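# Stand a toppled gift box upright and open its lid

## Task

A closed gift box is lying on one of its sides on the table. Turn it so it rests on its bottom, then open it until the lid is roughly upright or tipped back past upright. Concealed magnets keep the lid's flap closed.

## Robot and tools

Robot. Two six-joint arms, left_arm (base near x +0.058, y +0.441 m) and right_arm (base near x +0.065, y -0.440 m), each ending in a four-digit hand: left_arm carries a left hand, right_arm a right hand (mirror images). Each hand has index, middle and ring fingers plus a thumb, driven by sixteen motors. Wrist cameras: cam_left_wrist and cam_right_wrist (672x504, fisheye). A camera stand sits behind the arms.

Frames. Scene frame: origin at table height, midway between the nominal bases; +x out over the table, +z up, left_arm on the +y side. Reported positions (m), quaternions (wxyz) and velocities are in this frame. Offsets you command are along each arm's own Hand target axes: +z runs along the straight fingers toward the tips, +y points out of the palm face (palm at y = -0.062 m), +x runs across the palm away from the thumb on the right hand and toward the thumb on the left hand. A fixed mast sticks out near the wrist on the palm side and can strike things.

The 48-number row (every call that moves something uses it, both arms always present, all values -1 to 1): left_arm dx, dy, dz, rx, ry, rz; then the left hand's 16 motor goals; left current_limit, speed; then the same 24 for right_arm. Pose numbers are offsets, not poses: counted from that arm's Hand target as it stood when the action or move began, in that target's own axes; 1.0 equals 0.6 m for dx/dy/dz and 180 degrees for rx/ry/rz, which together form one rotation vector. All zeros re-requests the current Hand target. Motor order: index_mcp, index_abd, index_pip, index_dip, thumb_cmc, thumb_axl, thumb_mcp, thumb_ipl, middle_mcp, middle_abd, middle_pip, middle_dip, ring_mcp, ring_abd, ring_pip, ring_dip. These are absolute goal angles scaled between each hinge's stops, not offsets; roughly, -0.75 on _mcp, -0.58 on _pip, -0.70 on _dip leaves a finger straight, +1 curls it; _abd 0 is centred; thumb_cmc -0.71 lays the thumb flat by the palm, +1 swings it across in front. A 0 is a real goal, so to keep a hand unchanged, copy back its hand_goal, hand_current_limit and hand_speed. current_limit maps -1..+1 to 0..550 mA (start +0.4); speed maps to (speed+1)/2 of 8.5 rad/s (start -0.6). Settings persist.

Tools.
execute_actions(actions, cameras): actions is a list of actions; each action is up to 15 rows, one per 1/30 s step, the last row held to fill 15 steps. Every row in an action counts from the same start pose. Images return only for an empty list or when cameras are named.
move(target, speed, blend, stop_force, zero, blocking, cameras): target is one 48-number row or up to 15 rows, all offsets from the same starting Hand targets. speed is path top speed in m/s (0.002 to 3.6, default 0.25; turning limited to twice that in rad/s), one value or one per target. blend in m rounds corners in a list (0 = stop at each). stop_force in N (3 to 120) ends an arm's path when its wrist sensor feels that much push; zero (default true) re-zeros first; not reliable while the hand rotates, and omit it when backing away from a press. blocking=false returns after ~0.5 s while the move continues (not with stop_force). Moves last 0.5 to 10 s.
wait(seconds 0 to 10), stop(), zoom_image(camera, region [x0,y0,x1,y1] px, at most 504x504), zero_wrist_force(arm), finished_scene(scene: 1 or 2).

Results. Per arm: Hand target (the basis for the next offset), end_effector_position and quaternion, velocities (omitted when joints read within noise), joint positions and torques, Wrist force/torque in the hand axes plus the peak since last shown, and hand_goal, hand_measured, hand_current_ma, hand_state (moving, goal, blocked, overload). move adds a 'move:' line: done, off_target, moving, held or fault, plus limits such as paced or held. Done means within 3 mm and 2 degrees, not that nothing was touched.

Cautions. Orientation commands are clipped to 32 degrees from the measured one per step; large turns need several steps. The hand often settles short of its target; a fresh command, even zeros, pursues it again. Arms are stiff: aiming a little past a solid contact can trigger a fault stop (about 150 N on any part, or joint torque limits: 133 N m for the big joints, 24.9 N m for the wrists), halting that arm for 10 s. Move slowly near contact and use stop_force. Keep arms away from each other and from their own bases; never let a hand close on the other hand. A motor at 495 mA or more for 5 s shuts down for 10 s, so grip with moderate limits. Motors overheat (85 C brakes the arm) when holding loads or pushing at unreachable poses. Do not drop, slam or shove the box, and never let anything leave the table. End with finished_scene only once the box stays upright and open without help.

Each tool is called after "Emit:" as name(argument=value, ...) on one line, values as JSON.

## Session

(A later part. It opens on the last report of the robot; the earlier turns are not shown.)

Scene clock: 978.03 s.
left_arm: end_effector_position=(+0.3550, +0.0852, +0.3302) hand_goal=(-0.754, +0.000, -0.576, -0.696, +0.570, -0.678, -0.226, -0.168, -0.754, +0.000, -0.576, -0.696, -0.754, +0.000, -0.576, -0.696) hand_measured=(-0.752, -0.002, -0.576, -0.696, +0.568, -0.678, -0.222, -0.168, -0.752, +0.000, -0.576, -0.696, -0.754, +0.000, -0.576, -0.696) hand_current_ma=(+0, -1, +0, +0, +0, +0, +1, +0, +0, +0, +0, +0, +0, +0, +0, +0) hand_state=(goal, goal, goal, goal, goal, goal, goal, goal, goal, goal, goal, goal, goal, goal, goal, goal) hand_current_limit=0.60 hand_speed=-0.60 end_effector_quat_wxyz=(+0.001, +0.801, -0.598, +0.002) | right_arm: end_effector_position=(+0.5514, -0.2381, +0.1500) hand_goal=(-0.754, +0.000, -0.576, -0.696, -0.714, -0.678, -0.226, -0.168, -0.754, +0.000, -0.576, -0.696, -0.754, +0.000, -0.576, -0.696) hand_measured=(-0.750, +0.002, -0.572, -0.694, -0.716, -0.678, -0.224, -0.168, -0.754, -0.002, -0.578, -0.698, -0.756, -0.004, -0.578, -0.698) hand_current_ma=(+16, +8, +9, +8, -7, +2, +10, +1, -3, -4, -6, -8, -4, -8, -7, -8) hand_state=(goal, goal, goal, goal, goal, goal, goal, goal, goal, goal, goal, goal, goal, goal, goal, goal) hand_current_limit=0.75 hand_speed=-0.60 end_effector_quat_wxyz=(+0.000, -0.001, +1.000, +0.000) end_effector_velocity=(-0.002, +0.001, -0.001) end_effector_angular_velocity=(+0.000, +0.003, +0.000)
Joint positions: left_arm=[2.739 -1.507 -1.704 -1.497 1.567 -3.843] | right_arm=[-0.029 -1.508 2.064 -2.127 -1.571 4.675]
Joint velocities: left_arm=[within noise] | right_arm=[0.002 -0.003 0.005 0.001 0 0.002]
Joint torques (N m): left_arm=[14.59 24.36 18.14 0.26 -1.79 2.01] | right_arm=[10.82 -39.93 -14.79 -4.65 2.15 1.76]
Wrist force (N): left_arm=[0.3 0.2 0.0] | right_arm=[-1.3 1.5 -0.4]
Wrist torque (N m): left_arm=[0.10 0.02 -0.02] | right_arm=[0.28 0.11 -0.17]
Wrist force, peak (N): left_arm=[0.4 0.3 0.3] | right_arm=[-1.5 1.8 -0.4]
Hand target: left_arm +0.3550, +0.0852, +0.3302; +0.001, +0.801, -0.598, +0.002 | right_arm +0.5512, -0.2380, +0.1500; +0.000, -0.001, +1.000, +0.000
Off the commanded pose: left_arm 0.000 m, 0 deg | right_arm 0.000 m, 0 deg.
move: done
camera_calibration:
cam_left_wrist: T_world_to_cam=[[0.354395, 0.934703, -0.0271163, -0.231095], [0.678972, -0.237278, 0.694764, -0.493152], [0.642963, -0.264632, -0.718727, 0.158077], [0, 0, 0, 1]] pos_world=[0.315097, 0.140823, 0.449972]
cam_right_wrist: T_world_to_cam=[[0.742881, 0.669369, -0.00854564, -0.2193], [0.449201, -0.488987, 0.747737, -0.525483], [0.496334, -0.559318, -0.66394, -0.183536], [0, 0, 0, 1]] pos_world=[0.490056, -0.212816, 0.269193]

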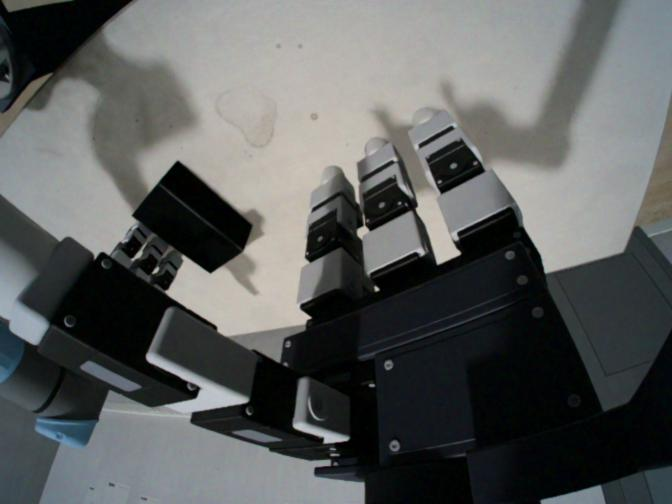

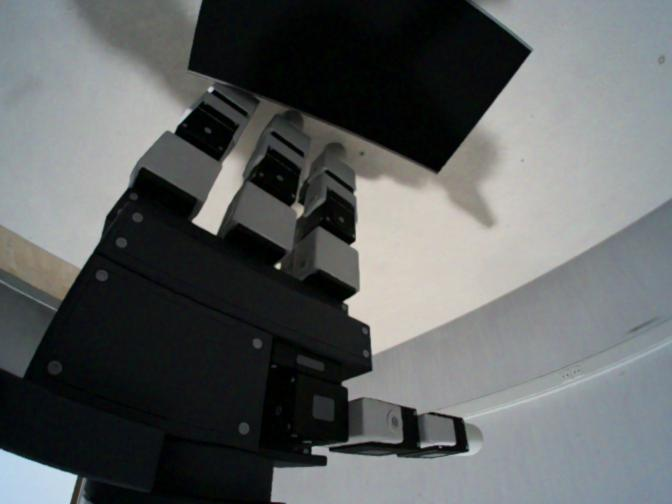

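Emit:
move(target=[[0,0,0,0,0,0,-0.754,0,-0.576,-0.696,0.571,-0.678,-0.226,-0.168,-0.754,0,-0.576,-0.696,-0.754,0,-0.576,-0.696,0.6,-0.6,0,-0.11,0,0,0,0,-0.754,0,-0.576,-0.696,-0.714,-0.678,-0.226,-0.168,-0.754,0,-0.576,-0.696,-0.754,0,-0.576,-0.696,0.75,-0.6],[0,0,0,0,0,0.25,-0.754,0,-0.576,-0.696,0.571,-0.678,-0.226,-0.168,-0.754,0,-0.576,-0.696,-0.754,0,-0.576,-0.696,0.6,-0.6,0,-0.15,-0.1,0,0,0,-0.754,0,-0.358,0.391,-0.714,-0.678,-0.226,-0.168,-0.754,0,-0.358,0.391,-0.754,0,-0.358,0.391,0.75,-0.6],[0.307,-0.079,0.133,0,0,0.501,-0.754,0,-0.576,-0.696,0.571,-0.678,-0.226,-0.168,-0.754,0,-0.576,-0.696,-0.754,0,-0.576,-0.696,0.6,-0.6,-0.0527,-0.1748,-0.1,0,0,-0.095,-0.754,0,-0.358,0.391,-0.714,-0.678,-0.226,-0.168,-0.754,0,-0.358,0.391,-0.754,0,-0.358,0.391,0.75,-0.6],[0.307,-0.079,0.217,0,0,0.501,-0.754,0,-0.576,-0.696,0.571,-0.678,-0.226,-0.168,-0.754,0,-0.576,-0.696,-0.754,0,-0.576,-0.696,0.6,-0.6,-0.0527,-0.1748,0.0967,0,0,-0.095,-0.754,0,-0.358,0.391,-0.714,-0.678,-0.226,-0.168,-0.754,0,-0.358,0.391,-0.754,0,-0.358,0.391,0.75,-0.6]], speed=0.2, cameras=["all"])

Scene clock: 1025.43 s.
left_arm: end_effector_position=(+0.4531, -0.0785, +0.2010) hand_goal=(-0.754, +0.000, -0.576, -0.696, +0.570, -0.678, -0.226, -0.168, -0.754, +0.000, -0.576, -0.696, -0.754, +0.000, -0.576, -0.696) hand_measured=(-0.752, -0.002, -0.576, -0.696, +0.568, -0.678, -0.222, -0.168, -0.752, +0.000, -0.576, -0.696, -0.754, +0.000, -0.576, -0.696) hand_current_ma=(+0, -1, +0, +0, +0, +0, +1, +0, +0, +0, +0, +0, +0, +0, +0, +0) hand_state=(goal, goal, goal, goal, goal, goal, goal, goal, goal, goal, goal, goal, goal, goal, goal, goal) hand_current_limit=0.60 hand_speed=-0.60 end_effector_quat_wxyz=(+0.001, -0.142, +0.990, -0.002) | right_arm: end_effector_position=(+0.5830, -0.3428, +0.0922) hand_goal=(-0.754, +0.000, -0.358, +0.390, -0.714, -0.678, -0.226, -0.168, -0.754, +0.000, -0.358, +0.390, -0.754, +0.000, -0.358, +0.390) hand_measured=(-0.750, +0.002, -0.362, +0.386, -0.716, -0.678, -0.224, -0.168, -0.754, -0.002, -0.362, +0.386, -0.754, -0.002, -0.362, +0.386) hand_current_ma=(+11, +8, -11, -11, -6, +2, +10, +1, -1, -4, -10, -10, -2, -7, -11, -11) hand_state=(goal, goal, goal, goal, goal, goal, goal, goal, goal, goal, goal, goal, goal, goal, goal, goal) hand_current_limit=0.75 hand_speed=-0.60 end_effector_quat_wxyz=(+0.000, -0.150, +0.989, +0.000)
Joint positions: left_arm=[2.402 -2.18 -1.169 -1.359 1.569 -2.607] | right_arm=[-0.234 -1.322 2.022 -2.271 -1.571 4.172]
Joint torques (N m): left_arm=[-14.6 38.49 17.72 4.11 0.01 0.37] | right_arm=[11.46 -16.07 -12.96 -4.95 2.47 1.73]
Wrist force (N): left_arm=[0.6 0.1 -0.5] | right_arm=[-1.0 1.2 -0.3]
Wrist torque (N m): left_arm=[0.12 -0.04 0.03] | right_arm=[0.19 0.13 -0.11]
Wrist force, peak (N): left_arm=[0.2 0.2 -1.1] | right_arm=[-1.4 2.7 -0.4]
Hand target: left_arm +0.4531, -0.0785, +0.2010; +0.001, -0.142, +0.990, -0.002 | right_arm +0.5831, -0.3428, +0.0920; +0.000, -0.150, +0.989, +0.000
Off the commanded pose: left_arm 0.000 m, 0 deg | right_arm 0.000 m, 0 deg.
move: done
camera_calibration:
cam_left_wrist: T_world_to_cam=[[0.933715, -0.35747, -0.0197914, -0.481716], [-0.244237, -0.67642, 0.694841, -0.125014], [-0.261772, -0.64395, -0.718891, 0.339087], [0, 0, 0, 1]] pos_world=[0.508016, -0.0384064, 0.321098]
cam_right_wrist: T_world_to_cam=[[0.513296, 0.858168, -0.00865238, 0.0254104], [0.573137, -0.335272, 0.747734, -0.56721], [0.638781, -0.388768, -0.663942, -0.320886], [0, 0, 0, 1]] pos_world=[0.517022, -0.336726, 0.211293]

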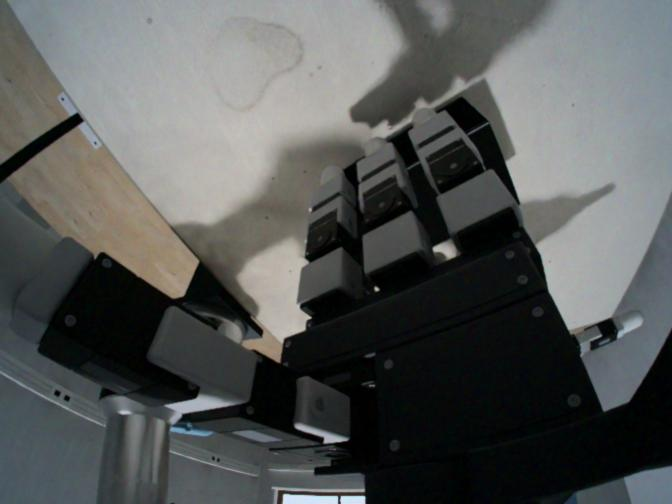

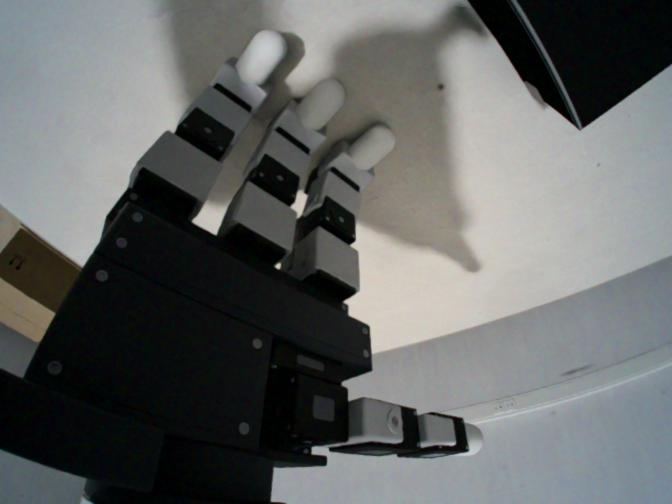

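Emit:
zoom_image(camera="cam_right_wrist", region=[400, 0, 672, 200])

Emit:
zoom_image(camera="cam_left_wrist", region=[280, 60, 560, 280])

Scaled by 1.853 from the camera's 672x504 image, which has a finer 960x720 frame.

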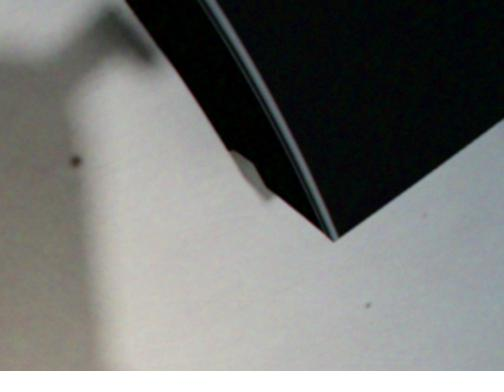

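Scaled by 1.800 from the camera's 672x504 image, which has a finer 960x720 frame.

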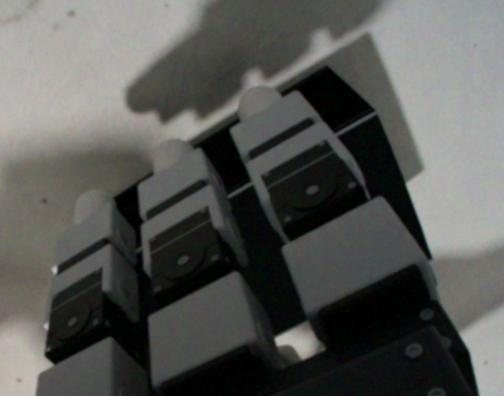

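Emit:
move(target=[[0,0,0.08,0,0,0,-0.754,0,-0.576,-0.696,0.571,-0.678,-0.226,-0.168,-0.754,0,-0.576,-0.696,-0.754,0,-0.576,-0.696,0.6,-0.6,0,0.05,0,0,0,0,-0.754,0,-0.358,0.391,-0.714,-0.678,-0.226,-0.168,-0.754,0,-0.358,0.391,-0.754,0,-0.358,0.391,0.75,-0.6],[0,-0.047,0.08,0,0,0,-0.754,0,-0.576,-0.696,0.571,-0.678,-0.226,-0.168,-0.754,0,-0.576,-0.696,-0.754,0,-0.576,-0.696,0.6,-0.6,0,0.145,-0.003,0,0,0,-0.754,0,-0.358,0.391,-0.714,-0.678,-0.226,-0.168,-0.754,0,-0.358,0.391,-0.754,0,-0.358,0.391,0.75,-0.6]], speed=0.06, cameras=["all"])

Emit:
zoom_image(camera="cam_right_wrist", region=[180, 0, 480, 220])

Emit:
zoom_image(camera="cam_left_wrist", region=[280, 40, 560, 260])

Scene clock: 1059.80 s.
left_arm: end_effector_position=(+0.4612, -0.1057, +0.1531) hand_goal=(-0.754, +0.000, -0.576, -0.696, +0.570, -0.678, -0.226, -0.168, -0.754, +0.000, -0.576, -0.696, -0.754, +0.000, -0.576, -0.696) hand_measured=(-0.708, -0.002, -0.560, -0.696, +0.568, -0.678, -0.222, -0.168, -0.704, +0.000, -0.560, -0.696, -0.706, +0.000, -0.556, -0.696) hand_current_ma=(+76, +0, +13, +0, +0, +0, +1, +0, +84, +0, +13, +0, +82, +0, +18, +0) hand_state=(blocked, goal, goal, goal, goal, goal, goal, goal, blocked, goal, goal, goal, blocked, goal, blocked, goal) hand_current_limit=0.60 hand_speed=-0.60 end_effector_quat_wxyz=(+0.001, -0.142, +0.990, -0.002) | right_arm: end_effector_position=(+0.5574, -0.2599, +0.0938) hand_goal=(-0.754, +0.000, -0.358, +0.390, -0.714, -0.678, -0.226, -0.168, -0.754, +0.000, -0.358, +0.390, -0.754, +0.000, -0.358, +0.390) hand_measured=(-0.800, +0.002, -0.354, +0.424, -0.716, -0.678, -0.224, -0.168, -0.794, -0.002, -0.358, +0.420, -0.790, -0.002, -0.358, +0.418) hand_current_ma=(-200, +7, +13, +139, -6, +2, +10, +1, -172, -4, +2, +121, -154, -7, +0, +109) hand_state=(blocked, goal, goal, blocked, goal, goal, goal, goal, blocked, goal, goal, blocked, blocked, goal, goal, blocked) hand_current_limit=0.75 hand_speed=-0.60 end_effector_quat_wxyz=(+0.000, -0.150, +0.989, +0.000)
Joint positions: left_arm=[2.383 -2.276 -1.132 -1.299 1.569 -2.626] | right_arm=[-0.077 -1.361 2.068 -2.278 -1.571 4.329]
Joint torques (N m): left_arm=[-17.17 39.34 33.45 2.46 0.08 -1.68] | right_arm=[19.36 -36.61 -5.85 2.46 2.1 1.81]
Wrist force (N): left_arm=[0.7 13.4 -4.9] | right_arm=[-1.0 -16.4 -12.0]
Wrist torque (N m): left_arm=[-0.02 -0.15 -0.26] | right_arm=[1.57 0.43 -0.55]
Wrist force, peak (N): left_arm=[0.7 13.4 -4.9] | right_arm=[-1.0 -16.4 -12.0]
Hand target: left_arm +0.4612, -0.1058, +0.1531; +0.001, -0.142, +0.990, -0.002 | right_arm +0.5573, -0.2597, +0.0938; +0.000, -0.150, +0.989, +0.000
Off the commanded pose: left_arm 0.000 m, 0 deg | right_arm 0.000 m, 0 deg.
move: done
camera_calibration:
cam_left_wrist: T_world_to_cam=[[0.933739, -0.357412, -0.0196742, -0.499992], [-0.244242, -0.676334, 0.694923, -0.108167], [-0.26168, -0.644072, -0.718815, 0.289181], [0, 0, 0, 1]] pos_world=[0.516116, -0.0656065, 0.273199]
cam_right_wrist: T_world_to_cam=[[0.513295, 0.858169, -0.00857982, -0.0325399], [0.573026, -0.335266, 0.747822, -0.525919], [0.638882, -0.38877, -0.663843, -0.271183], [0, 0, 0, 1]] pos_world=[0.491322, -0.253826, 0.212992]

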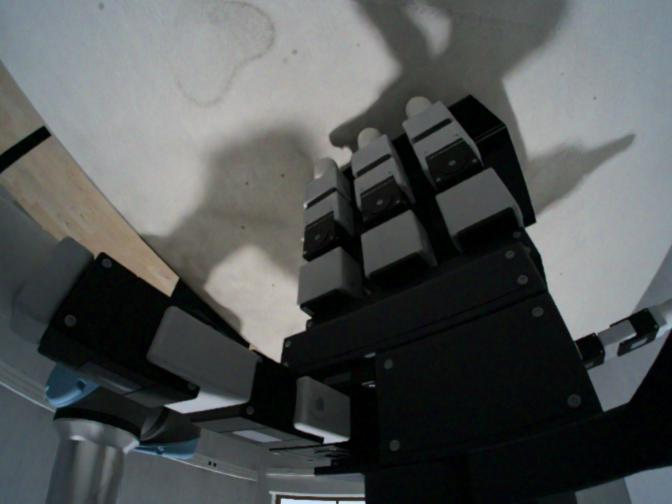

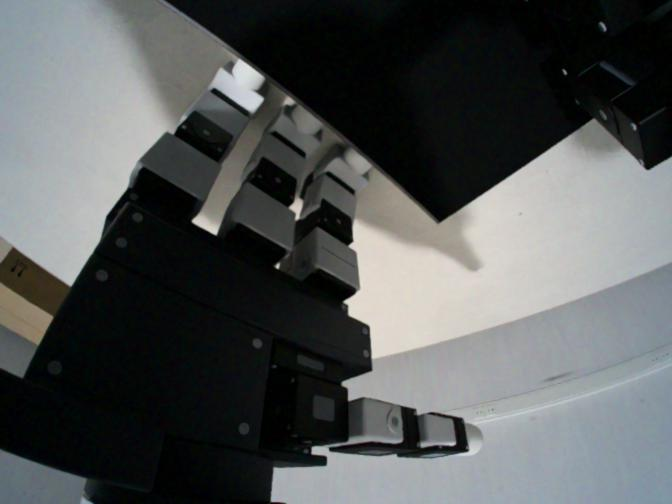

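Scaled by 1.680 from the camera's 672x504 image, which has a finer 960x720 frame.

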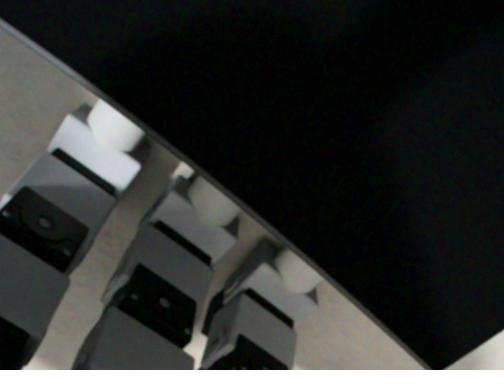

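Scaled by 1.800 from the camera's 672x504 image, which has a finer 960x720 frame.

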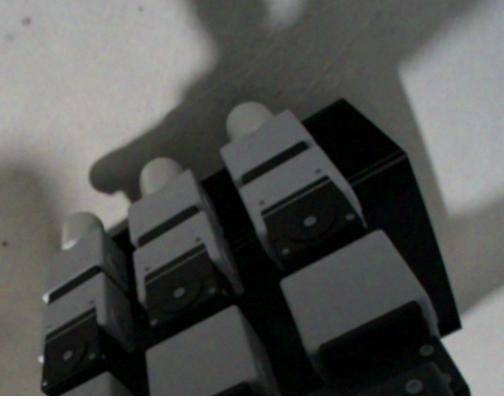

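Emit:
move(target=[[0,0,0,0,0,0,-0.754,0,-0.576,-0.696,0.571,-0.678,-0.226,-0.168,-0.754,0,-0.576,-0.696,-0.754,0,-0.576,-0.696,0.6,-0.6,0,-0.012,-0.005,0,0,0,-0.754,0,-0.358,0.391,-0.714,-0.678,-0.226,-0.168,-0.754,0,-0.358,0.391,-0.754,0,-0.358,0.391,0.75,-0.6],[0,0,0,0,0,0,-0.754,0,-0.576,-0.696,0.571,-0.678,-0.226,-0.168,-0.754,0,-0.576,-0.696,-0.754,0,-0.576,-0.696,0.6,-0.6,0,-0.012,-0.022,0,0,0,-0.754,0,-0.358,0.391,-0.714,-0.678,-0.226,-0.168,-0.754,0,-0.358,0.391,-0.754,0,-0.358,0.391,0.75,-0.6]], speed=0.01)

Emit:
move(target=[0,0,0,0,0,0,-0.754,0,-0.576,-0.696,0.571,-0.678,-0.226,-0.168,-0.754,0,-0.576,-0.696,-0.754,0,-0.576,-0.696,0.6,-0.6,0,0,-0.017,0,0,0,-0.754,0,-0.358,0.391,-0.714,-0.678,-0.226,-0.168,-0.754,0,-0.358,0.391,-0.754,0,-0.358,0.391,0.75,-0.6], speed=0.01, cameras=["all"])

Emit:
zoom_image(camera="cam_right_wrist", region=[180, 0, 480, 220])

Emit:
zoom_image(camera="cam_left_wrist", region=[280, 40, 560, 260])

Scene clock: 1080.77 s.
left_arm: end_effector_position=(+0.4612, -0.1058, +0.1531) hand_goal=(-0.754, +0.000, -0.576, -0.696, +0.570, -0.678, -0.226, -0.168, -0.754, +0.000, -0.576, -0.696, -0.754, +0.000, -0.576, -0.696) hand_measured=(-0.730, -0.002, -0.566, -0.696, +0.568, -0.678, -0.222, -0.168, -0.728, +0.000, -0.566, -0.696, -0.728, +0.000, -0.564, -0.696) hand_current_ma=(+25, +0, +5, +0, +0, +0, +1, +0, +28, +0, +6, +0, +29, +0, +7, +0) hand_state=(blocked, goal, goal, goal, goal, goal, goal, goal, blocked, goal, goal, goal, blocked, goal, goal, goal) hand_current_limit=0.60 hand_speed=-0.60 end_effector_quat_wxyz=(+0.001, -0.142, +0.990, -0.002) | right_arm: end_effector_position=(+0.5594, -0.2666, +0.1069) hand_goal=(-0.754, +0.000, -0.358, +0.390, -0.714, -0.678, -0.226, -0.168, -0.754, +0.000, -0.358, +0.390, -0.754, +0.000, -0.358, +0.390) hand_measured=(-0.794, +0.000, -0.380, +0.382, -0.716, -0.678, -0.224, -0.168, -0.788, -0.004, -0.380, +0.380, -0.784, -0.002, -0.378, +0.382) hand_current_ma=(-169, -1, -81, -28, -6, +2, +10, +1, -144, -9, -79, -31, -125, -7, -78, -27) hand_state=(blocked, goal, blocked, goal, goal, goal, goal, goal, blocked, goal, blocked, goal, blocked, goal, blocked, goal) hand_current_limit=0.75 hand_speed=-0.60 end_effector_quat_wxyz=(+0.000, -0.150, +0.989, +0.000)
Joint positions: left_arm=[2.382 -2.277 -1.131 -1.3 1.569 -2.626] | right_arm=[-0.09 -1.381 2.051 -2.24 -1.571 4.315]
Joint torques (N m): left_arm=[-6.46 47.88 25 2.19 -1.13 -1.56] | right_arm=[-9.97 -46.29 -25.82 0.24 2.41 -0.68]
Wrist force (N): left_arm=[0.3 6.8 -1.7] | right_arm=[-0.9 -5.1 3.0]
Wrist torque (N m): left_arm=[-0.05 -0.06 -0.11] | right_arm=[0.49 0.07 -0.16]
Wrist force, peak (N): left_arm=[0.6 13.6 -5.1] | right_arm=[-1.3 -17.0 -12.4]
Hand target: left_arm +0.4612, -0.1058, +0.1531; +0.001, -0.142, +0.990, -0.002 | right_arm +0.5594, -0.2666, +0.1070; +0.000, -0.150, +0.989, +0.000
Off the commanded pose: left_arm 0.000 m, 0 deg | right_arm 0.000 m, 0 deg.
move: done

Scene clock: 1082.10 s.
left_arm: end_effector_position=(+0.4612, -0.1058, +0.1531) hand_goal=(-0.754, +0.000, -0.576, -0.696, +0.570, -0.678, -0.226, -0.168, -0.754, +0.000, -0.576, -0.696, -0.754, +0.000, -0.576, -0.696) hand_measured=(-0.720, -0.002, -0.564, -0.696, +0.568, -0.678, -0.222, -0.168, -0.718, +0.000, -0.564, -0.696, -0.718, +0.000, -0.562, -0.696) hand_current_ma=(+44, +0, +8, +0, +0, +0, +1, +0, +49, +0, +8, +0, +49, +0, +11, +0) hand_state=(blocked, goal, goal, goal, goal, goal, goal, goal, blocked, goal, goal, goal, blocked, goal, goal, goal) hand_current_limit=0.60 hand_speed=-0.60 end_effector_quat_wxyz=(+0.001, -0.142, +0.990, -0.002) | right_arm: end_effector_position=(+0.5594, -0.2666, +0.1170) hand_goal=(-0.754, +0.000, -0.358, +0.390, -0.714, -0.678, -0.226, -0.168, -0.754, +0.000, -0.358, +0.390, -0.754, +0.000, -0.358, +0.390) hand_measured=(-0.804, +0.000, -0.386, +0.380, -0.716, -0.678, -0.224, -0.168, -0.800, -0.004, -0.384, +0.380, -0.794, -0.002, -0.384, +0.380) hand_current_ma=(-224, -1, -105, -36, -6, +2, +10, +1, -197, -8, -104, -38, -175, -7, -104, -34) hand_state=(blocked, goal, blocked, goal, goal, goal, goal, goal, blocked, goal, blocked, goal, blocked, goal, blocked, goal) hand_current_limit=0.75 hand_speed=-0.60 end_effector_quat_wxyz=(+0.000, -0.150, +0.989, +0.000)
Joint positions: left_arm=[2.382 -2.277 -1.131 -1.3 1.569 -2.626] | right_arm=[-0.09 -1.398 2.039 -2.212 -1.571 4.315]
Joint torques (N m): left_arm=[0.17 48.56 19.86 1.81 -1.32 -1.41] | right_arm=[-8 -45.21 -25.05 0.55 3.46 -0.36]
Wrist force (N): left_arm=[0.4 9.1 -2.0] | right_arm=[-0.8 -7.3 3.1]
Wrist torque (N m): left_arm=[-0.17 -0.08 -0.17] | right_arm=[0.66 0.06 -0.20]
Wrist force, peak (N): left_arm=[0.3 9.4 -1.9] | right_arm=[-1.0 -7.3 3.1]
Hand target: left_arm +0.4612, -0.1058, +0.1531; +0.001, -0.142, +0.990, -0.002 | right_arm +0.5594, -0.2666, +0.1172; +0.000, -0.150, +0.989, +0.000
Off the commanded pose: left_arm 0.000 m, 0 deg | right_arm 0.000 m, 0 deg.
move: done
camera_calibration:
cam_left_wrist: T_world_to_cam=[[0.933715, -0.357473, -0.0197408, -0.5], [-0.244236, -0.676319, 0.69494, -0.108241], [-0.261774, -0.644055, -0.718796, 0.289161], [0, 0, 0, 1]] pos_world=[0.516116, -0.0657066, 0.273198]
cam_right_wrist: T_world_to_cam=[[0.51321, 0.858221, -0.0085594, -0.0277042], [0.573121, -0.335264, 0.74775, -0.546715], [0.638865, -0.388658, -0.663925, -0.259632], [0, 0, 0, 1]] pos_world=[0.493421, -0.260426, 0.236192]

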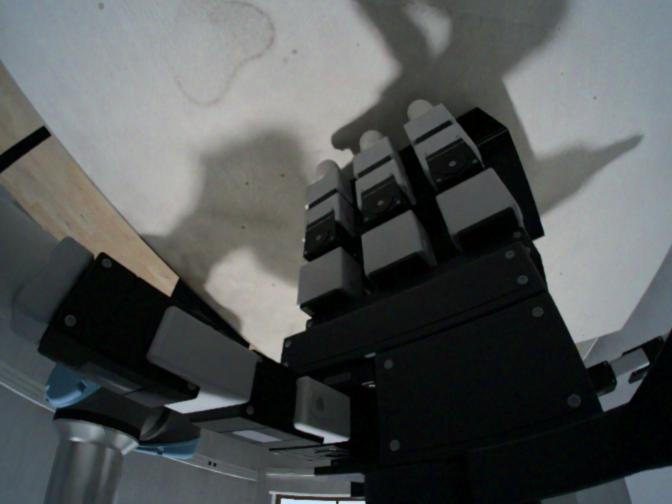

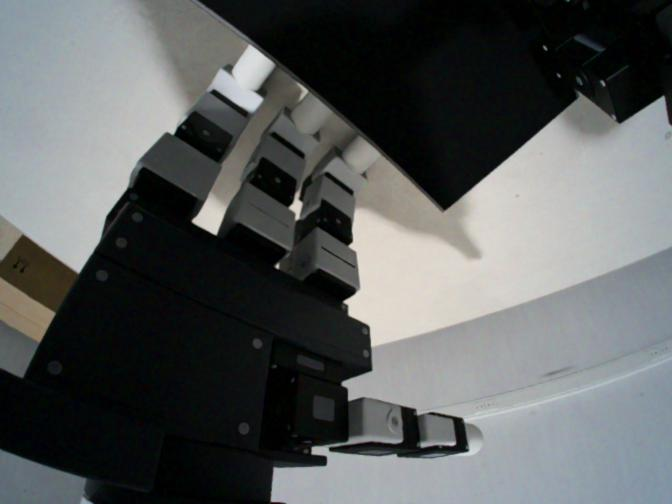

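Scaled by 1.680 from the camera's 672x504 image, which has a finer 960x720 frame.

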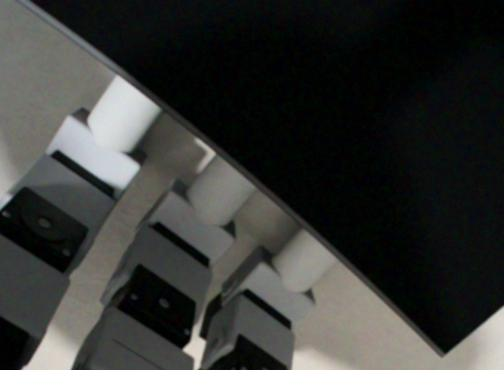

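Scaled by 1.800 from the camera's 672x504 image, which has a finer 960x720 frame.

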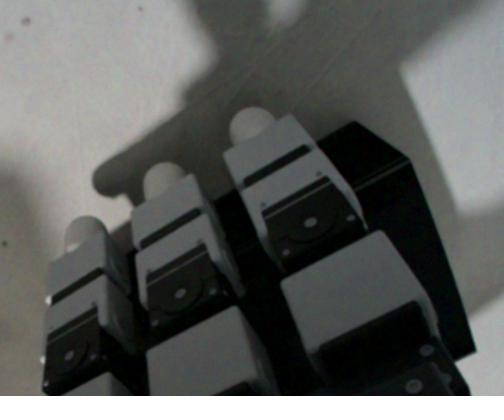

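Emit:
move(target=[[0,0,0,0,0,0,-0.754,0,-0.576,-0.696,0.571,-0.678,-0.226,-0.168,-0.754,0,-0.576,-0.696,-0.754,0,-0.576,-0.696,0.9,-0.6,0,-0.01,0.023,0,0,0,-0.754,0,-0.358,0.391,-0.714,-0.678,-0.226,-0.168,-0.754,0,-0.358,0.391,-0.754,0,-0.358,0.391,0.75,-0.6],[0,0,0,0,0,0,-0.754,0,-0.576,-0.696,0.571,-0.678,-0.226,-0.168,-0.754,0,-0.576,-0.696,-0.754,0,-0.576,-0.696,0.9,-0.6,0,0.012,0.023,0,0,0,-0.754,0,-0.358,0.391,-0.714,-0.678,-0.226,-0.168,-0.754,0,-0.358,0.391,-0.754,0,-0.358,0.391,0.75,-0.6]], speed=0.02)

Emit:
move(target=[0,0,0,0,0,0,-0.754,0,-0.576,-0.696,0.571,-0.678,-0.226,-0.168,-0.754,0,-0.576,-0.696,-0.754,0,-0.576,-0.696,0.9,-0.6,0,0,-0.038,0,0,0,-0.754,0,-0.358,0.391,-0.714,-0.678,-0.226,-0.168,-0.754,0,-0.358,0.391,-0.754,0,-0.358,0.391,0.75,-0.6], speed=0.01, cameras=["all"])

Emit:
zoom_image(camera="cam_right_wrist", region=[180, 0, 480, 220])

Emit:
zoom_image(camera="cam_left_wrist", region=[280, 40, 560, 260])

Scene clock: 1100.03 s.
left_arm: end_effector_position=(+0.4612, -0.1057, +0.1531) hand_goal=(-0.754, +0.000, -0.576, -0.696, +0.570, -0.678, -0.226, -0.168, -0.754, +0.000, -0.576, -0.696, -0.754, +0.000, -0.576, -0.696) hand_measured=(-0.716, -0.002, -0.562, -0.696, +0.568, -0.678, -0.222, -0.168, -0.714, +0.000, -0.562, -0.696, -0.714, +0.000, -0.560, -0.696) hand_current_ma=(+57, +0, +10, +0, +0, +0, +1, +0, +62, +0, +9, +0, +60, +0, +13, +0) hand_state=(blocked, goal, goal, goal, goal, goal, goal, goal, blocked, goal, goal, goal, blocked, goal, goal, goal) hand_current_limit=0.90 hand_speed=-0.60 end_effector_quat_wxyz=(+0.001, -0.142, +0.990, -0.002) | right_arm: end_effector_position=(+0.5574, -0.2600, +0.1034) hand_goal=(-0.754, +0.000, -0.358, +0.390, -0.714, -0.678, -0.226, -0.168, -0.754, +0.000, -0.358, +0.390, -0.754, +0.000, -0.358, +0.390) hand_measured=(-0.804, +0.000, -0.378, +0.390, -0.716, -0.678, -0.224, -0.168, -0.800, -0.002, -0.378, +0.388, -0.796, -0.002, -0.380, +0.388) hand_current_ma=(-226, -1, -74, +3, -6, +2, +10, +1, -200, -7, -78, -3, -184, -6, -81, -5) hand_state=(blocked, goal, goal, goal, goal, goal, goal, goal, blocked, goal, blocked, goal, blocked, goal, blocked, goal) hand_current_limit=0.75 hand_speed=-0.60 end_effector_quat_wxyz=(+0.000, -0.150, +0.989, +0.000)
Joint positions: left_arm=[2.382 -2.277 -1.131 -1.3 1.569 -2.626] | right_arm=[-0.077 -1.377 2.057 -2.251 -1.571 4.328]
Joint torques (N m): left_arm=[8.73 48.7 19.7 2.13 0.21 -1.68] | right_arm=[17.91 -43.38 -10.69 -3.43 1.6 1.68]
Wrist force (N): left_arm=[0.5 10.9 -3.9] | right_arm=[-0.8 -10.7 -0.6]
Wrist torque (N m): left_arm=[-0.06 -0.10 -0.21] | right_arm=[0.89 0.12 -0.41]
Wrist force, peak (N): left_arm=[0.4 11.1 -4.0] | right_arm=[-0.9 -10.8 -0.7]
Hand target: left_arm +0.4612, -0.1058, +0.1531; +0.001, -0.142, +0.990, -0.002 | right_arm +0.5573, -0.2597, +0.1034; +0.000, -0.150, +0.989, +0.000
Off the commanded pose: left_arm 0.000 m, 0 deg | right_arm 0.000 m, 0 deg.
move: done

Scene clock: 1102.63 s.
left_arm: end_effector_position=(+0.4612, -0.1057, +0.1531) hand_goal=(-0.754, +0.000, -0.576, -0.696, +0.570, -0.678, -0.226, -0.168, -0.754, +0.000, -0.576, -0.696, -0.754, +0.000, -0.576, -0.696) hand_measured=(-0.698, -0.002, -0.554, -0.696, +0.568, -0.678, -0.222, -0.168, -0.696, +0.000, -0.554, -0.696, -0.698, +0.000, -0.550, -0.696) hand_current_ma=(+99, +0, +21, +0, +0, +0, +1, +0, +107, +0, +21, +0, +102, +0, +28, +0) hand_state=(blocked, goal, blocked, goal, goal, goal, goal, goal, blocked, goal, blocked, goal, blocked, goal, blocked, goal) hand_current_limit=0.90 hand_speed=-0.60 end_effector_quat_wxyz=(+0.001, -0.142, +0.990, -0.002) | right_arm: end_effector_position=(+0.5573, -0.2597, +0.1260) hand_goal=(-0.754, +0.000, -0.358, +0.390, -0.714, -0.678, -0.226, -0.168, -0.754, +0.000, -0.358, +0.390, -0.754, +0.000, -0.358, +0.390) hand_measured=(-0.828, +0.000, -0.396, +0.378, -0.716, -0.678, -0.224, -0.168, -0.822, -0.002, -0.396, +0.376, -0.816, -0.002, -0.398, +0.376) hand_current_ma=(-338, -1, -151, -45, -6, +2, +10, +1, -306, -6, -155, -52, -284, -6, -161, -47) hand_state=(blocked, goal, blocked, goal, goal, goal, goal, goal, blocked, goal, blocked, goal, blocked, goal, blocked, goal) hand_current_limit=0.75 hand_speed=-0.60 end_effector_quat_wxyz=(+0.000, -0.150, +0.989, +0.000)
Joint positions: left_arm=[2.382 -2.277 -1.131 -1.3 1.569 -2.626] | right_arm=[-0.077 -1.414 2.03 -2.187 -1.571 4.329]
Joint torques (N m): left_arm=[8.71 48.55 23.49 3.74 -2.89 -1.52] | right_arm=[15.93 -43.37 -25.25 0.94 4.83 1.73]
Wrist force (N): left_arm=[0.5 14.2 -2.3] | right_arm=[-1.1 -12.0 3.6]
Wrist torque (N m): left_arm=[-0.39 -0.04 -0.27] | right_arm=[0.93 0.06 -0.46]
Wrist force, peak (N): left_arm=[0.7 14.4 -2.2] | right_arm=[-1.1 -12.0 3.6]
Hand target: left_arm +0.4612, -0.1058, +0.1531; +0.001, -0.142, +0.990, -0.002 | right_arm +0.5573, -0.2597, +0.1262; +0.000, -0.150, +0.989, +0.000
Off the commanded pose: left_arm 0.000 m, 0 deg | right_arm 0.000 m, 0 deg.
move: done
camera_calibration:
cam_left_wrist: T_world_to_cam=[[0.933746, -0.357387, -0.0198307, -0.499986], [-0.244116, -0.676364, 0.694939, -0.108305], [-0.261775, -0.644055, -0.718796, 0.289161], [0, 0, 0, 1]] pos_world=[0.516116, -0.0657064, 0.273198]
cam_right_wrist: T_world_to_cam=[[0.51321, 0.858221, -0.0085594, -0.032334], [0.573121, -0.335264, 0.74775, -0.549904], [0.638865, -0.388658, -0.663925, -0.249609], [0, 0, 0, 1]] pos_world=[0.491221, -0.253626, 0.245192]

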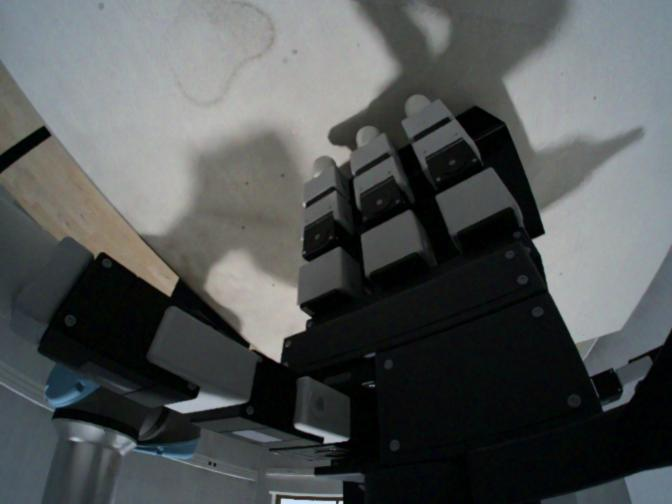

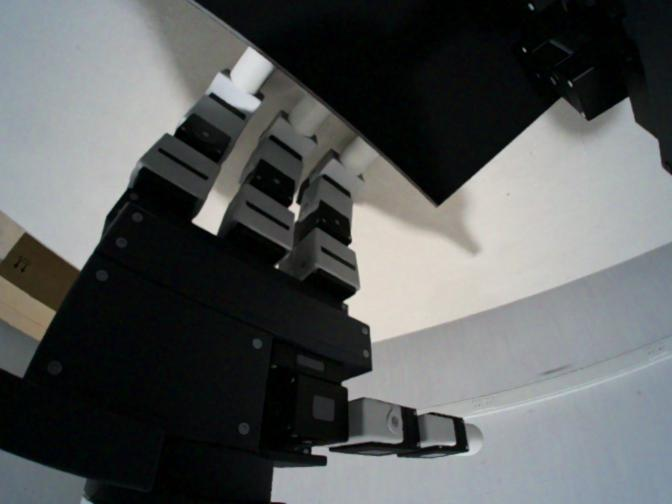

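Scaled by 1.680 from the camera's 672x504 image, which has a finer 960x720 frame.

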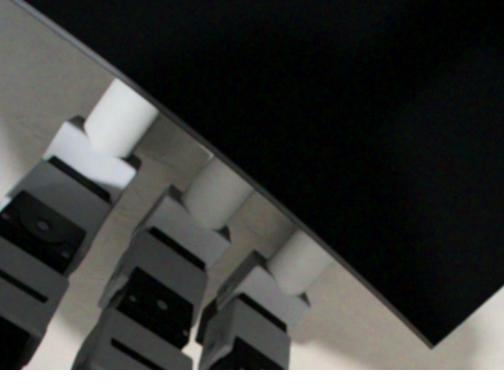

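Scaled by 1.800 from the camera's 672x504 image, which has a finer 960x720 frame.

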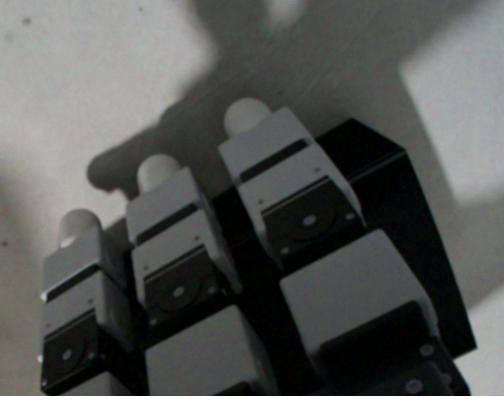

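Emit:
move(target=[[0,0,0,0,0,0,-0.754,0,-0.576,-0.696,0.571,-0.678,-0.226,-0.168,-0.754,0,-0.576,-0.696,-0.754,0,-0.576,-0.696,0.9,-0.6,0,-0.1,0,0,0,0,-0.754,0,-0.358,0.391,-0.714,-0.678,-0.226,-0.168,-0.754,0,-0.358,0.391,-0.754,0,-0.358,0.391,0.75,-0.6],[0,0,0,0,0,0,-0.754,0,-0.576,-0.696,0.571,-0.678,-0.226,-0.168,-0.754,0,-0.576,-0.696,-0.754,0,-0.576,-0.696,0.9,-0.6,-0.0494,-0.2263,-0.09,0,0,0.5,-0.754,0,0.737,-0.696,-0.714,-0.678,-0.226,-0.168,-0.754,0,0.737,-0.696,-0.754,0,0.737,-0.696,0.75,-0.6],[0,0,0,0,0,0,-0.754,0,-0.576,-0.696,0.571,-0.678,-0.226,-0.168,-0.754,0,-0.576,-0.696,-0.754,0,-0.576,-0.696,0.9,-0.6,-0.0494,-0.2263,0.085,0,0,0.5,-0.754,0,0.737,-0.696,-0.714,-0.678,-0.226,-0.168,-0.754,0,0.737,-0.696,-0.754,0,0.737,-0.696,0.75,-0.6]], speed=0.2)

Emit:
move(target=[0,0,0,0,0,0,-0.754,0,-0.576,-0.696,0.571,-0.678,-0.226,-0.168,-0.754,0,-0.576,-0.696,-0.754,0,-0.576,-0.696,0.9,-0.6,0,0,0.07,0,0,0,-0.754,0,0.737,-0.696,-0.714,-0.678,-0.226,-0.168,-0.754,0,0.737,-0.696,-0.754,0,0.737,-0.696,0.75,-0.6], speed=0.01, stop_force=4, cameras=["all"])

Scene clock: 1188.53 s.
left_arm: end_effector_position=(+0.4612, -0.1058, +0.1531) hand_goal=(-0.754, +0.000, -0.576, -0.696, +0.570, -0.678, -0.226, -0.168, -0.754, +0.000, -0.576, -0.696, -0.754, +0.000, -0.576, -0.696) hand_measured=(-0.750, -0.002, -0.574, -0.696, +0.568, -0.678, -0.222, -0.168, -0.748, +0.000, -0.572, -0.696, -0.750, +0.000, -0.572, -0.696) hand_current_ma=(+2, +0, +1, +0, +0, +0, +1, +0, +2, +0, +1, +0, +2, +0, +1, +0) hand_state=(goal, goal, goal, goal, goal, goal, goal, goal, goal, goal, goal, goal, goal, goal, goal, goal) hand_current_limit=0.90 hand_speed=-0.60 end_effector_quat_wxyz=(+0.001, -0.142, +0.990, -0.002) | right_arm: end_effector_position=(+0.6258, -0.3806, +0.0754) hand_goal=(-0.754, +0.000, +0.736, -0.696, -0.714, -0.678, -0.226, -0.168, -0.754, +0.000, +0.736, -0.696, -0.754, +0.000, +0.736, -0.696) hand_measured=(-0.756, +0.000, +0.728, -0.694, -0.716, -0.678, -0.224, -0.168, -0.756, -0.002, +0.730, -0.694, -0.756, -0.002, +0.728, -0.694) hand_current_ma=(-7, -1, -25, +7, -5, +2, +10, +1, -6, -6, -22, +7, -5, -6, -25, +7) hand_state=(goal, goal, goal, goal, goal, goal, goal, goal, goal, goal, goal, goal, goal, goal, goal, goal) hand_current_limit=0.75 hand_speed=-0.60 end_effector_quat_wxyz=(+0.000, +0.593, +0.805, +0.000)
Joint positions: left_arm=[2.382 -2.277 -1.131 -1.3 1.569 -2.626] | right_arm=[-0.16 -1.386 2.164 -2.349 -1.571 5.817]
Joint torques (N m): left_arm=[8.37 48.11 17.23 0.09 1.36 -1.44] | right_arm=[11.36 -12.7 -11.81 -4.99 2.43 1.75]
Wrist force (N): left_arm=[0.4 0.4 -0.2] | right_arm=[-0.3 1.2 -0.8]
Wrist torque (N m): left_arm=[0.14 -0.01 0.08] | right_arm=[0.28 0.07 -0.05]
Wrist force, peak (N): left_arm=[0.4 14.5 -2.4] | right_arm=[-1.2 -12.4 3.3]
Hand target: left_arm +0.4612, -0.1058, +0.1531; +0.001, -0.142, +0.990, -0.002 | right_arm +0.6258, -0.3806, +0.0753; +0.000, +0.593, +0.805, +0.000
Off the commanded pose: left_arm 0.000 m, 0 deg | right_arm 0.000 m, 0 deg.
move: done

Scene clock: 1191.20 s.
left_arm: end_effector_position=(+0.4612, -0.1058, +0.1531) hand_goal=(-0.754, +0.000, -0.576, -0.696, +0.570, -0.678, -0.226, -0.168, -0.754, +0.000, -0.576, -0.696, -0.754, +0.000, -0.576, -0.696) hand_measured=(-0.750, -0.002, -0.574, -0.696, +0.568, -0.678, -0.222, -0.168, -0.748, +0.000, -0.572, -0.696, -0.750, +0.000, -0.572, -0.696) hand_current_ma=(+2, +0, +1, +0, +0, +0, +1, +0, +2, +0, +1, +0, +2, +0, +1, +0) hand_state=(goal, goal, goal, goal, goal, goal, goal, goal, goal, goal, goal, goal, goal, goal, goal, goal) hand_current_limit=0.90 hand_speed=-0.60 end_effector_quat_wxyz=(+0.001, -0.142, +0.990, -0.002) | right_arm: end_effector_position=(+0.6258, -0.3806, +0.0614) hand_goal=(-0.754, +0.000, +0.736, -0.696, -0.714, -0.678, -0.226, -0.168, -0.754, +0.000, +0.736, -0.696, -0.754, +0.000, +0.736, -0.696) hand_measured=(-0.752, +0.000, +0.736, -0.694, -0.716, -0.678, -0.224, -0.168, -0.752, +0.000, +0.736, -0.694, -0.752, +0.000, +0.736, -0.694) hand_current_ma=(+4, -1, +0, +7, -5, +2, +10, +1, +3, -1, +1, +7, +4, -1, +1, +7) hand_state=(goal, goal, goal, goal, goal, goal, goal, goal, goal, goal, goal, goal, goal, goal, goal, goal) hand_current_limit=0.75 hand_speed=-0.60 end_effector_quat_wxyz=(+0.000, +0.593, +0.805, +0.000)
Joint positions: left_arm=[2.382 -2.277 -1.131 -1.3 1.569 -2.626] | right_arm=[-0.16 -1.357 2.178 -2.391 -1.571 5.817]
Joint torques (N m): left_arm=[8.99 48.15 18.53 0.24 1.4 -1.5] | right_arm=[9.6 -42.16 -23.26 -0.27 2.15 1.19]
Wrist force (N): left_arm=[0.6 0.4 -0.1] | right_arm=[-0.5 1.3 -1.0]
Wrist torque (N m): left_arm=[0.14 -0.03 0.09] | right_arm=[0.32 0.11 -0.06]
Wrist force, peak (N): left_arm=[0.7 0.6 -0.3] | right_arm=[-0.5 -0.6 -8.8]
Hand target: left_arm +0.4612, -0.1058, +0.1531; +0.001, -0.142, +0.990, -0.002 | right_arm +0.6258, -0.3806, +0.0614; +0.000, +0.593, +0.805, +0.000 (not the last commanded pose)
Off the commanded pose: left_arm 0.000 m, 0 deg | right_arm 0.028 m, 0 deg.
move: contact (right_arm)
camera_calibration:
cam_left_wrist: T_world_to_cam=[[0.933746, -0.357387, -0.0198307, -0.499986], [-0.244116, -0.676364, 0.694939, -0.108305], [-0.261775, -0.644055, -0.718796, 0.289161], [0, 0, 0, 1]] pos_world=[0.516116, -0.0657064, 0.273198]
cam_right_wrist: T_world_to_cam=[[0.858211, -0.513231, -0.00820547, -0.702223], [-0.335508, -0.572982, 0.747747, -0.103179], [-0.388469, -0.638972, -0.663933, 0.164328], [0, 0, 0, 1]] pos_world=[0.631874, -0.314522, 0.180492]

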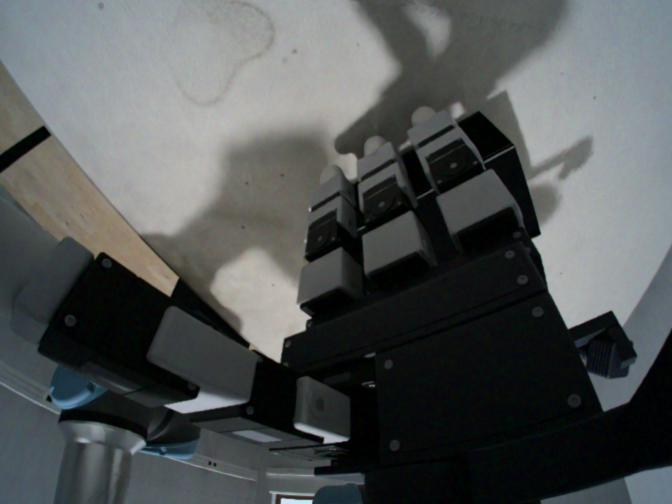

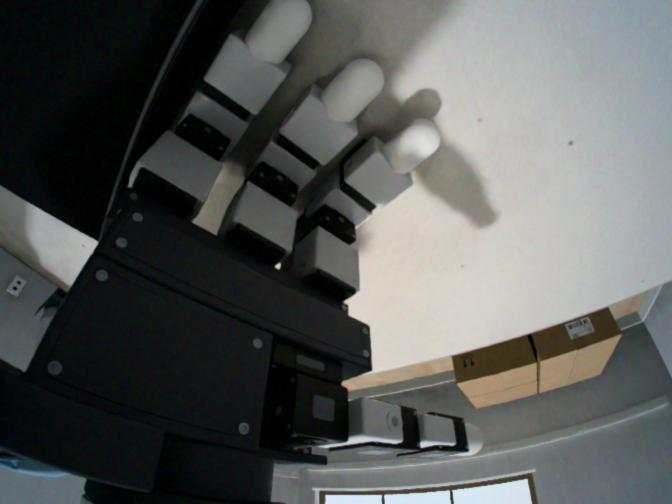

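Emit:
zoom_image(camera="cam_right_wrist", region=[80, 0, 400, 240])

Scaled by 1.575 from the camera's 672x504 image, which has a finer 960x720 frame.

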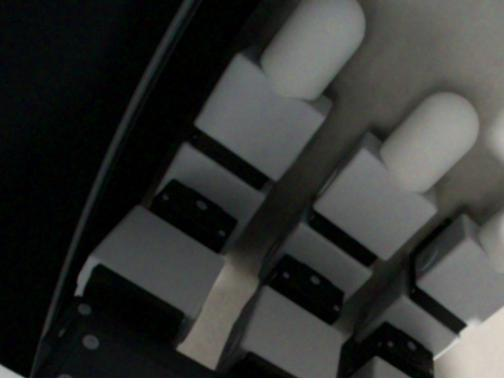

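Emit:
move(target=[[0,0,0,0,0,0,-0.754,0,-0.576,-0.696,0.571,-0.678,-0.226,-0.168,-0.754,0,-0.576,-0.696,-0.754,0,-0.576,-0.696,0.9,-0.6,0.008,0,-0.003,0,0,0,-0.754,0,0.737,-0.696,-0.714,-0.678,-0.226,-0.168,-0.754,0,0.737,-0.696,-0.754,0,0.737,-0.696,0.8,-0.6],[0,0,0,0,0,0,-0.754,0,-0.576,-0.696,0.571,-0.678,-0.226,-0.168,-0.754,0,-0.576,-0.696,-0.754,0,-0.576,-0.696,0.9,-0.6,0.09,0,-0.003,0,0,0,-0.754,0,0.737,-0.696,-0.714,-0.678,-0.226,-0.168,-0.754,0,0.737,-0.696,-0.754,0,0.737,-0.696,0.8,-0.6]], speed=0.025, stop_force=5, cameras=["all"])

Emit:
zoom_image(camera="cam_right_wrist", region=[80, 0, 400, 240])

Scene clock: 1212.93 s.
left_arm: end_effector_position=(+0.4612, -0.1057, +0.1531) hand_goal=(-0.754, +0.000, -0.576, -0.696, +0.570, -0.678, -0.226, -0.168, -0.754, +0.000, -0.576, -0.696, -0.754, +0.000, -0.576, -0.696) hand_measured=(-0.744, -0.002, -0.572, -0.696, +0.568, -0.678, -0.222, -0.168, -0.740, +0.000, -0.570, -0.696, -0.738, +0.000, -0.568, -0.696) hand_current_ma=(+6, +0, +2, +0, +0, +0, +1, +0, +10, +0, +2, +0, +13, +0, +4, +0) hand_state=(goal, goal, goal, goal, goal, goal, goal, goal, goal, goal, goal, goal, goal, goal, goal, goal) hand_current_limit=0.90 hand_speed=-0.60 end_effector_quat_wxyz=(+0.001, -0.142, +0.990, -0.002) | right_arm: end_effector_position=(+0.6201, -0.3622, +0.0631) hand_goal=(-0.754, +0.000, +0.736, -0.696, -0.714, -0.678, -0.226, -0.168, -0.754, +0.000, +0.736, -0.696, -0.754, +0.000, +0.736, -0.696) hand_measured=(-0.752, +0.000, +0.736, -0.694, -0.716, -0.678, -0.224, -0.168, -0.754, +0.000, +0.736, -0.694, -0.754, +0.000, +0.736, -0.694) hand_current_ma=(+4, -1, +0, +7, -5, +2, +10, +1, +3, -1, +0, +7, -1, -1, -2, +6) hand_state=(goal, goal, goal, goal, goal, goal, goal, goal, goal, goal, goal, goal, goal, goal, goal, goal) hand_current_limit=0.80 hand_speed=-0.60 end_effector_quat_wxyz=(+0.000, +0.593, +0.805, +0.000)
Joint positions: left_arm=[2.382 -2.277 -1.131 -1.3 1.569 -2.626] | right_arm=[-0.121 -1.368 2.185 -2.388 -1.571 5.855]
Joint torques (N m): left_arm=[8.69 47.76 24.84 4.38 -1.69 -1.27] | right_arm=[-12.57 -12.13 -23.94 -0.1 2.32 -0.79]
Wrist force (N): left_arm=[0.3 1.3 -0.1] | right_arm=[-0.6 1.4 -1.0]
Wrist torque (N m): left_arm=[0.07 -0.01 0.03] | right_arm=[0.32 0.08 0.05]
Wrist force, peak (N): left_arm=[0.1 5.9 -1.9] | right_arm=[-5.7 0.9 -0.4]
Hand target: left_arm +0.4612, -0.1058, +0.1531; +0.001, -0.142, +0.990, -0.002 | right_arm +0.6201, -0.3622, +0.0631; +0.000, +0.593, +0.805, +0.000 (not the last commanded pose)
Off the commanded pose: left_arm 0.000 m, 0 deg | right_arm 0.035 m, 0 deg.
move: contact (right_arm); path passed 1 of 2 targets
camera_calibration:
cam_left_wrist: T_world_to_cam=[[0.933746, -0.357387, -0.0198307, -0.499986], [-0.244116, -0.676364, 0.694939, -0.108305], [-0.261775, -0.644055, -0.718796, 0.289161], [0, 0, 0, 1]] pos_world=[0.516116, -0.0657064, 0.273198]
cam_right_wrist: T_world_to_cam=[[0.858229, -0.5132, -0.00824441, -0.687868], [-0.335463, -0.57301, 0.747746, -0.0959309], [-0.388468, -0.638972, -0.663933, 0.175065], [0, 0, 0, 1]] pos_world=[0.626174, -0.296122, 0.182292]

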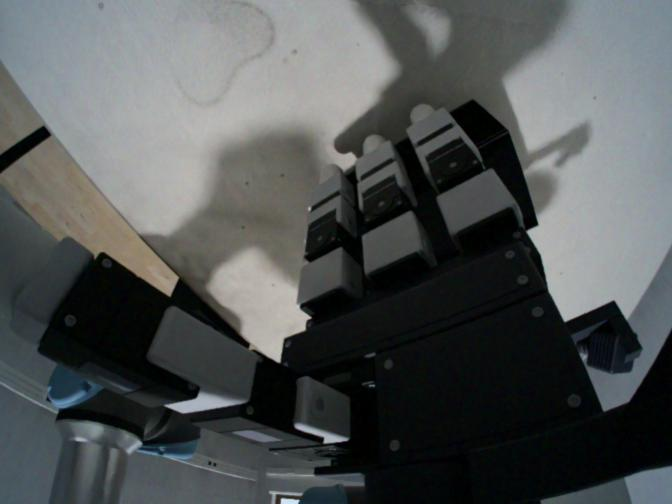

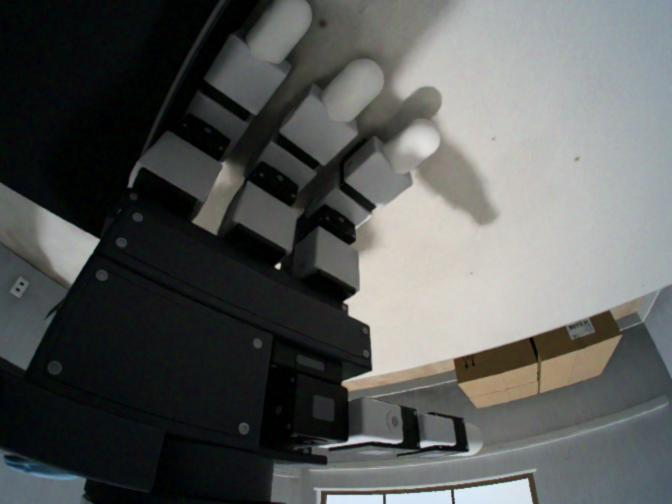

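Scaled by 1.575 from the camera's 672x504 image, which has a finer 960x720 frame.

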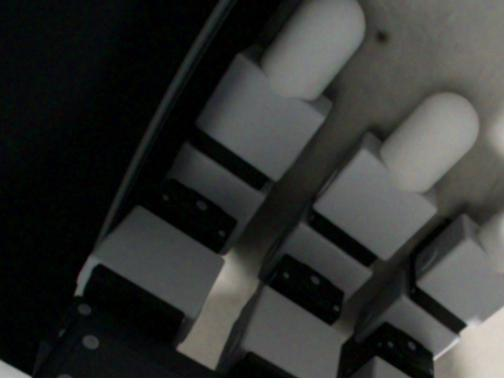

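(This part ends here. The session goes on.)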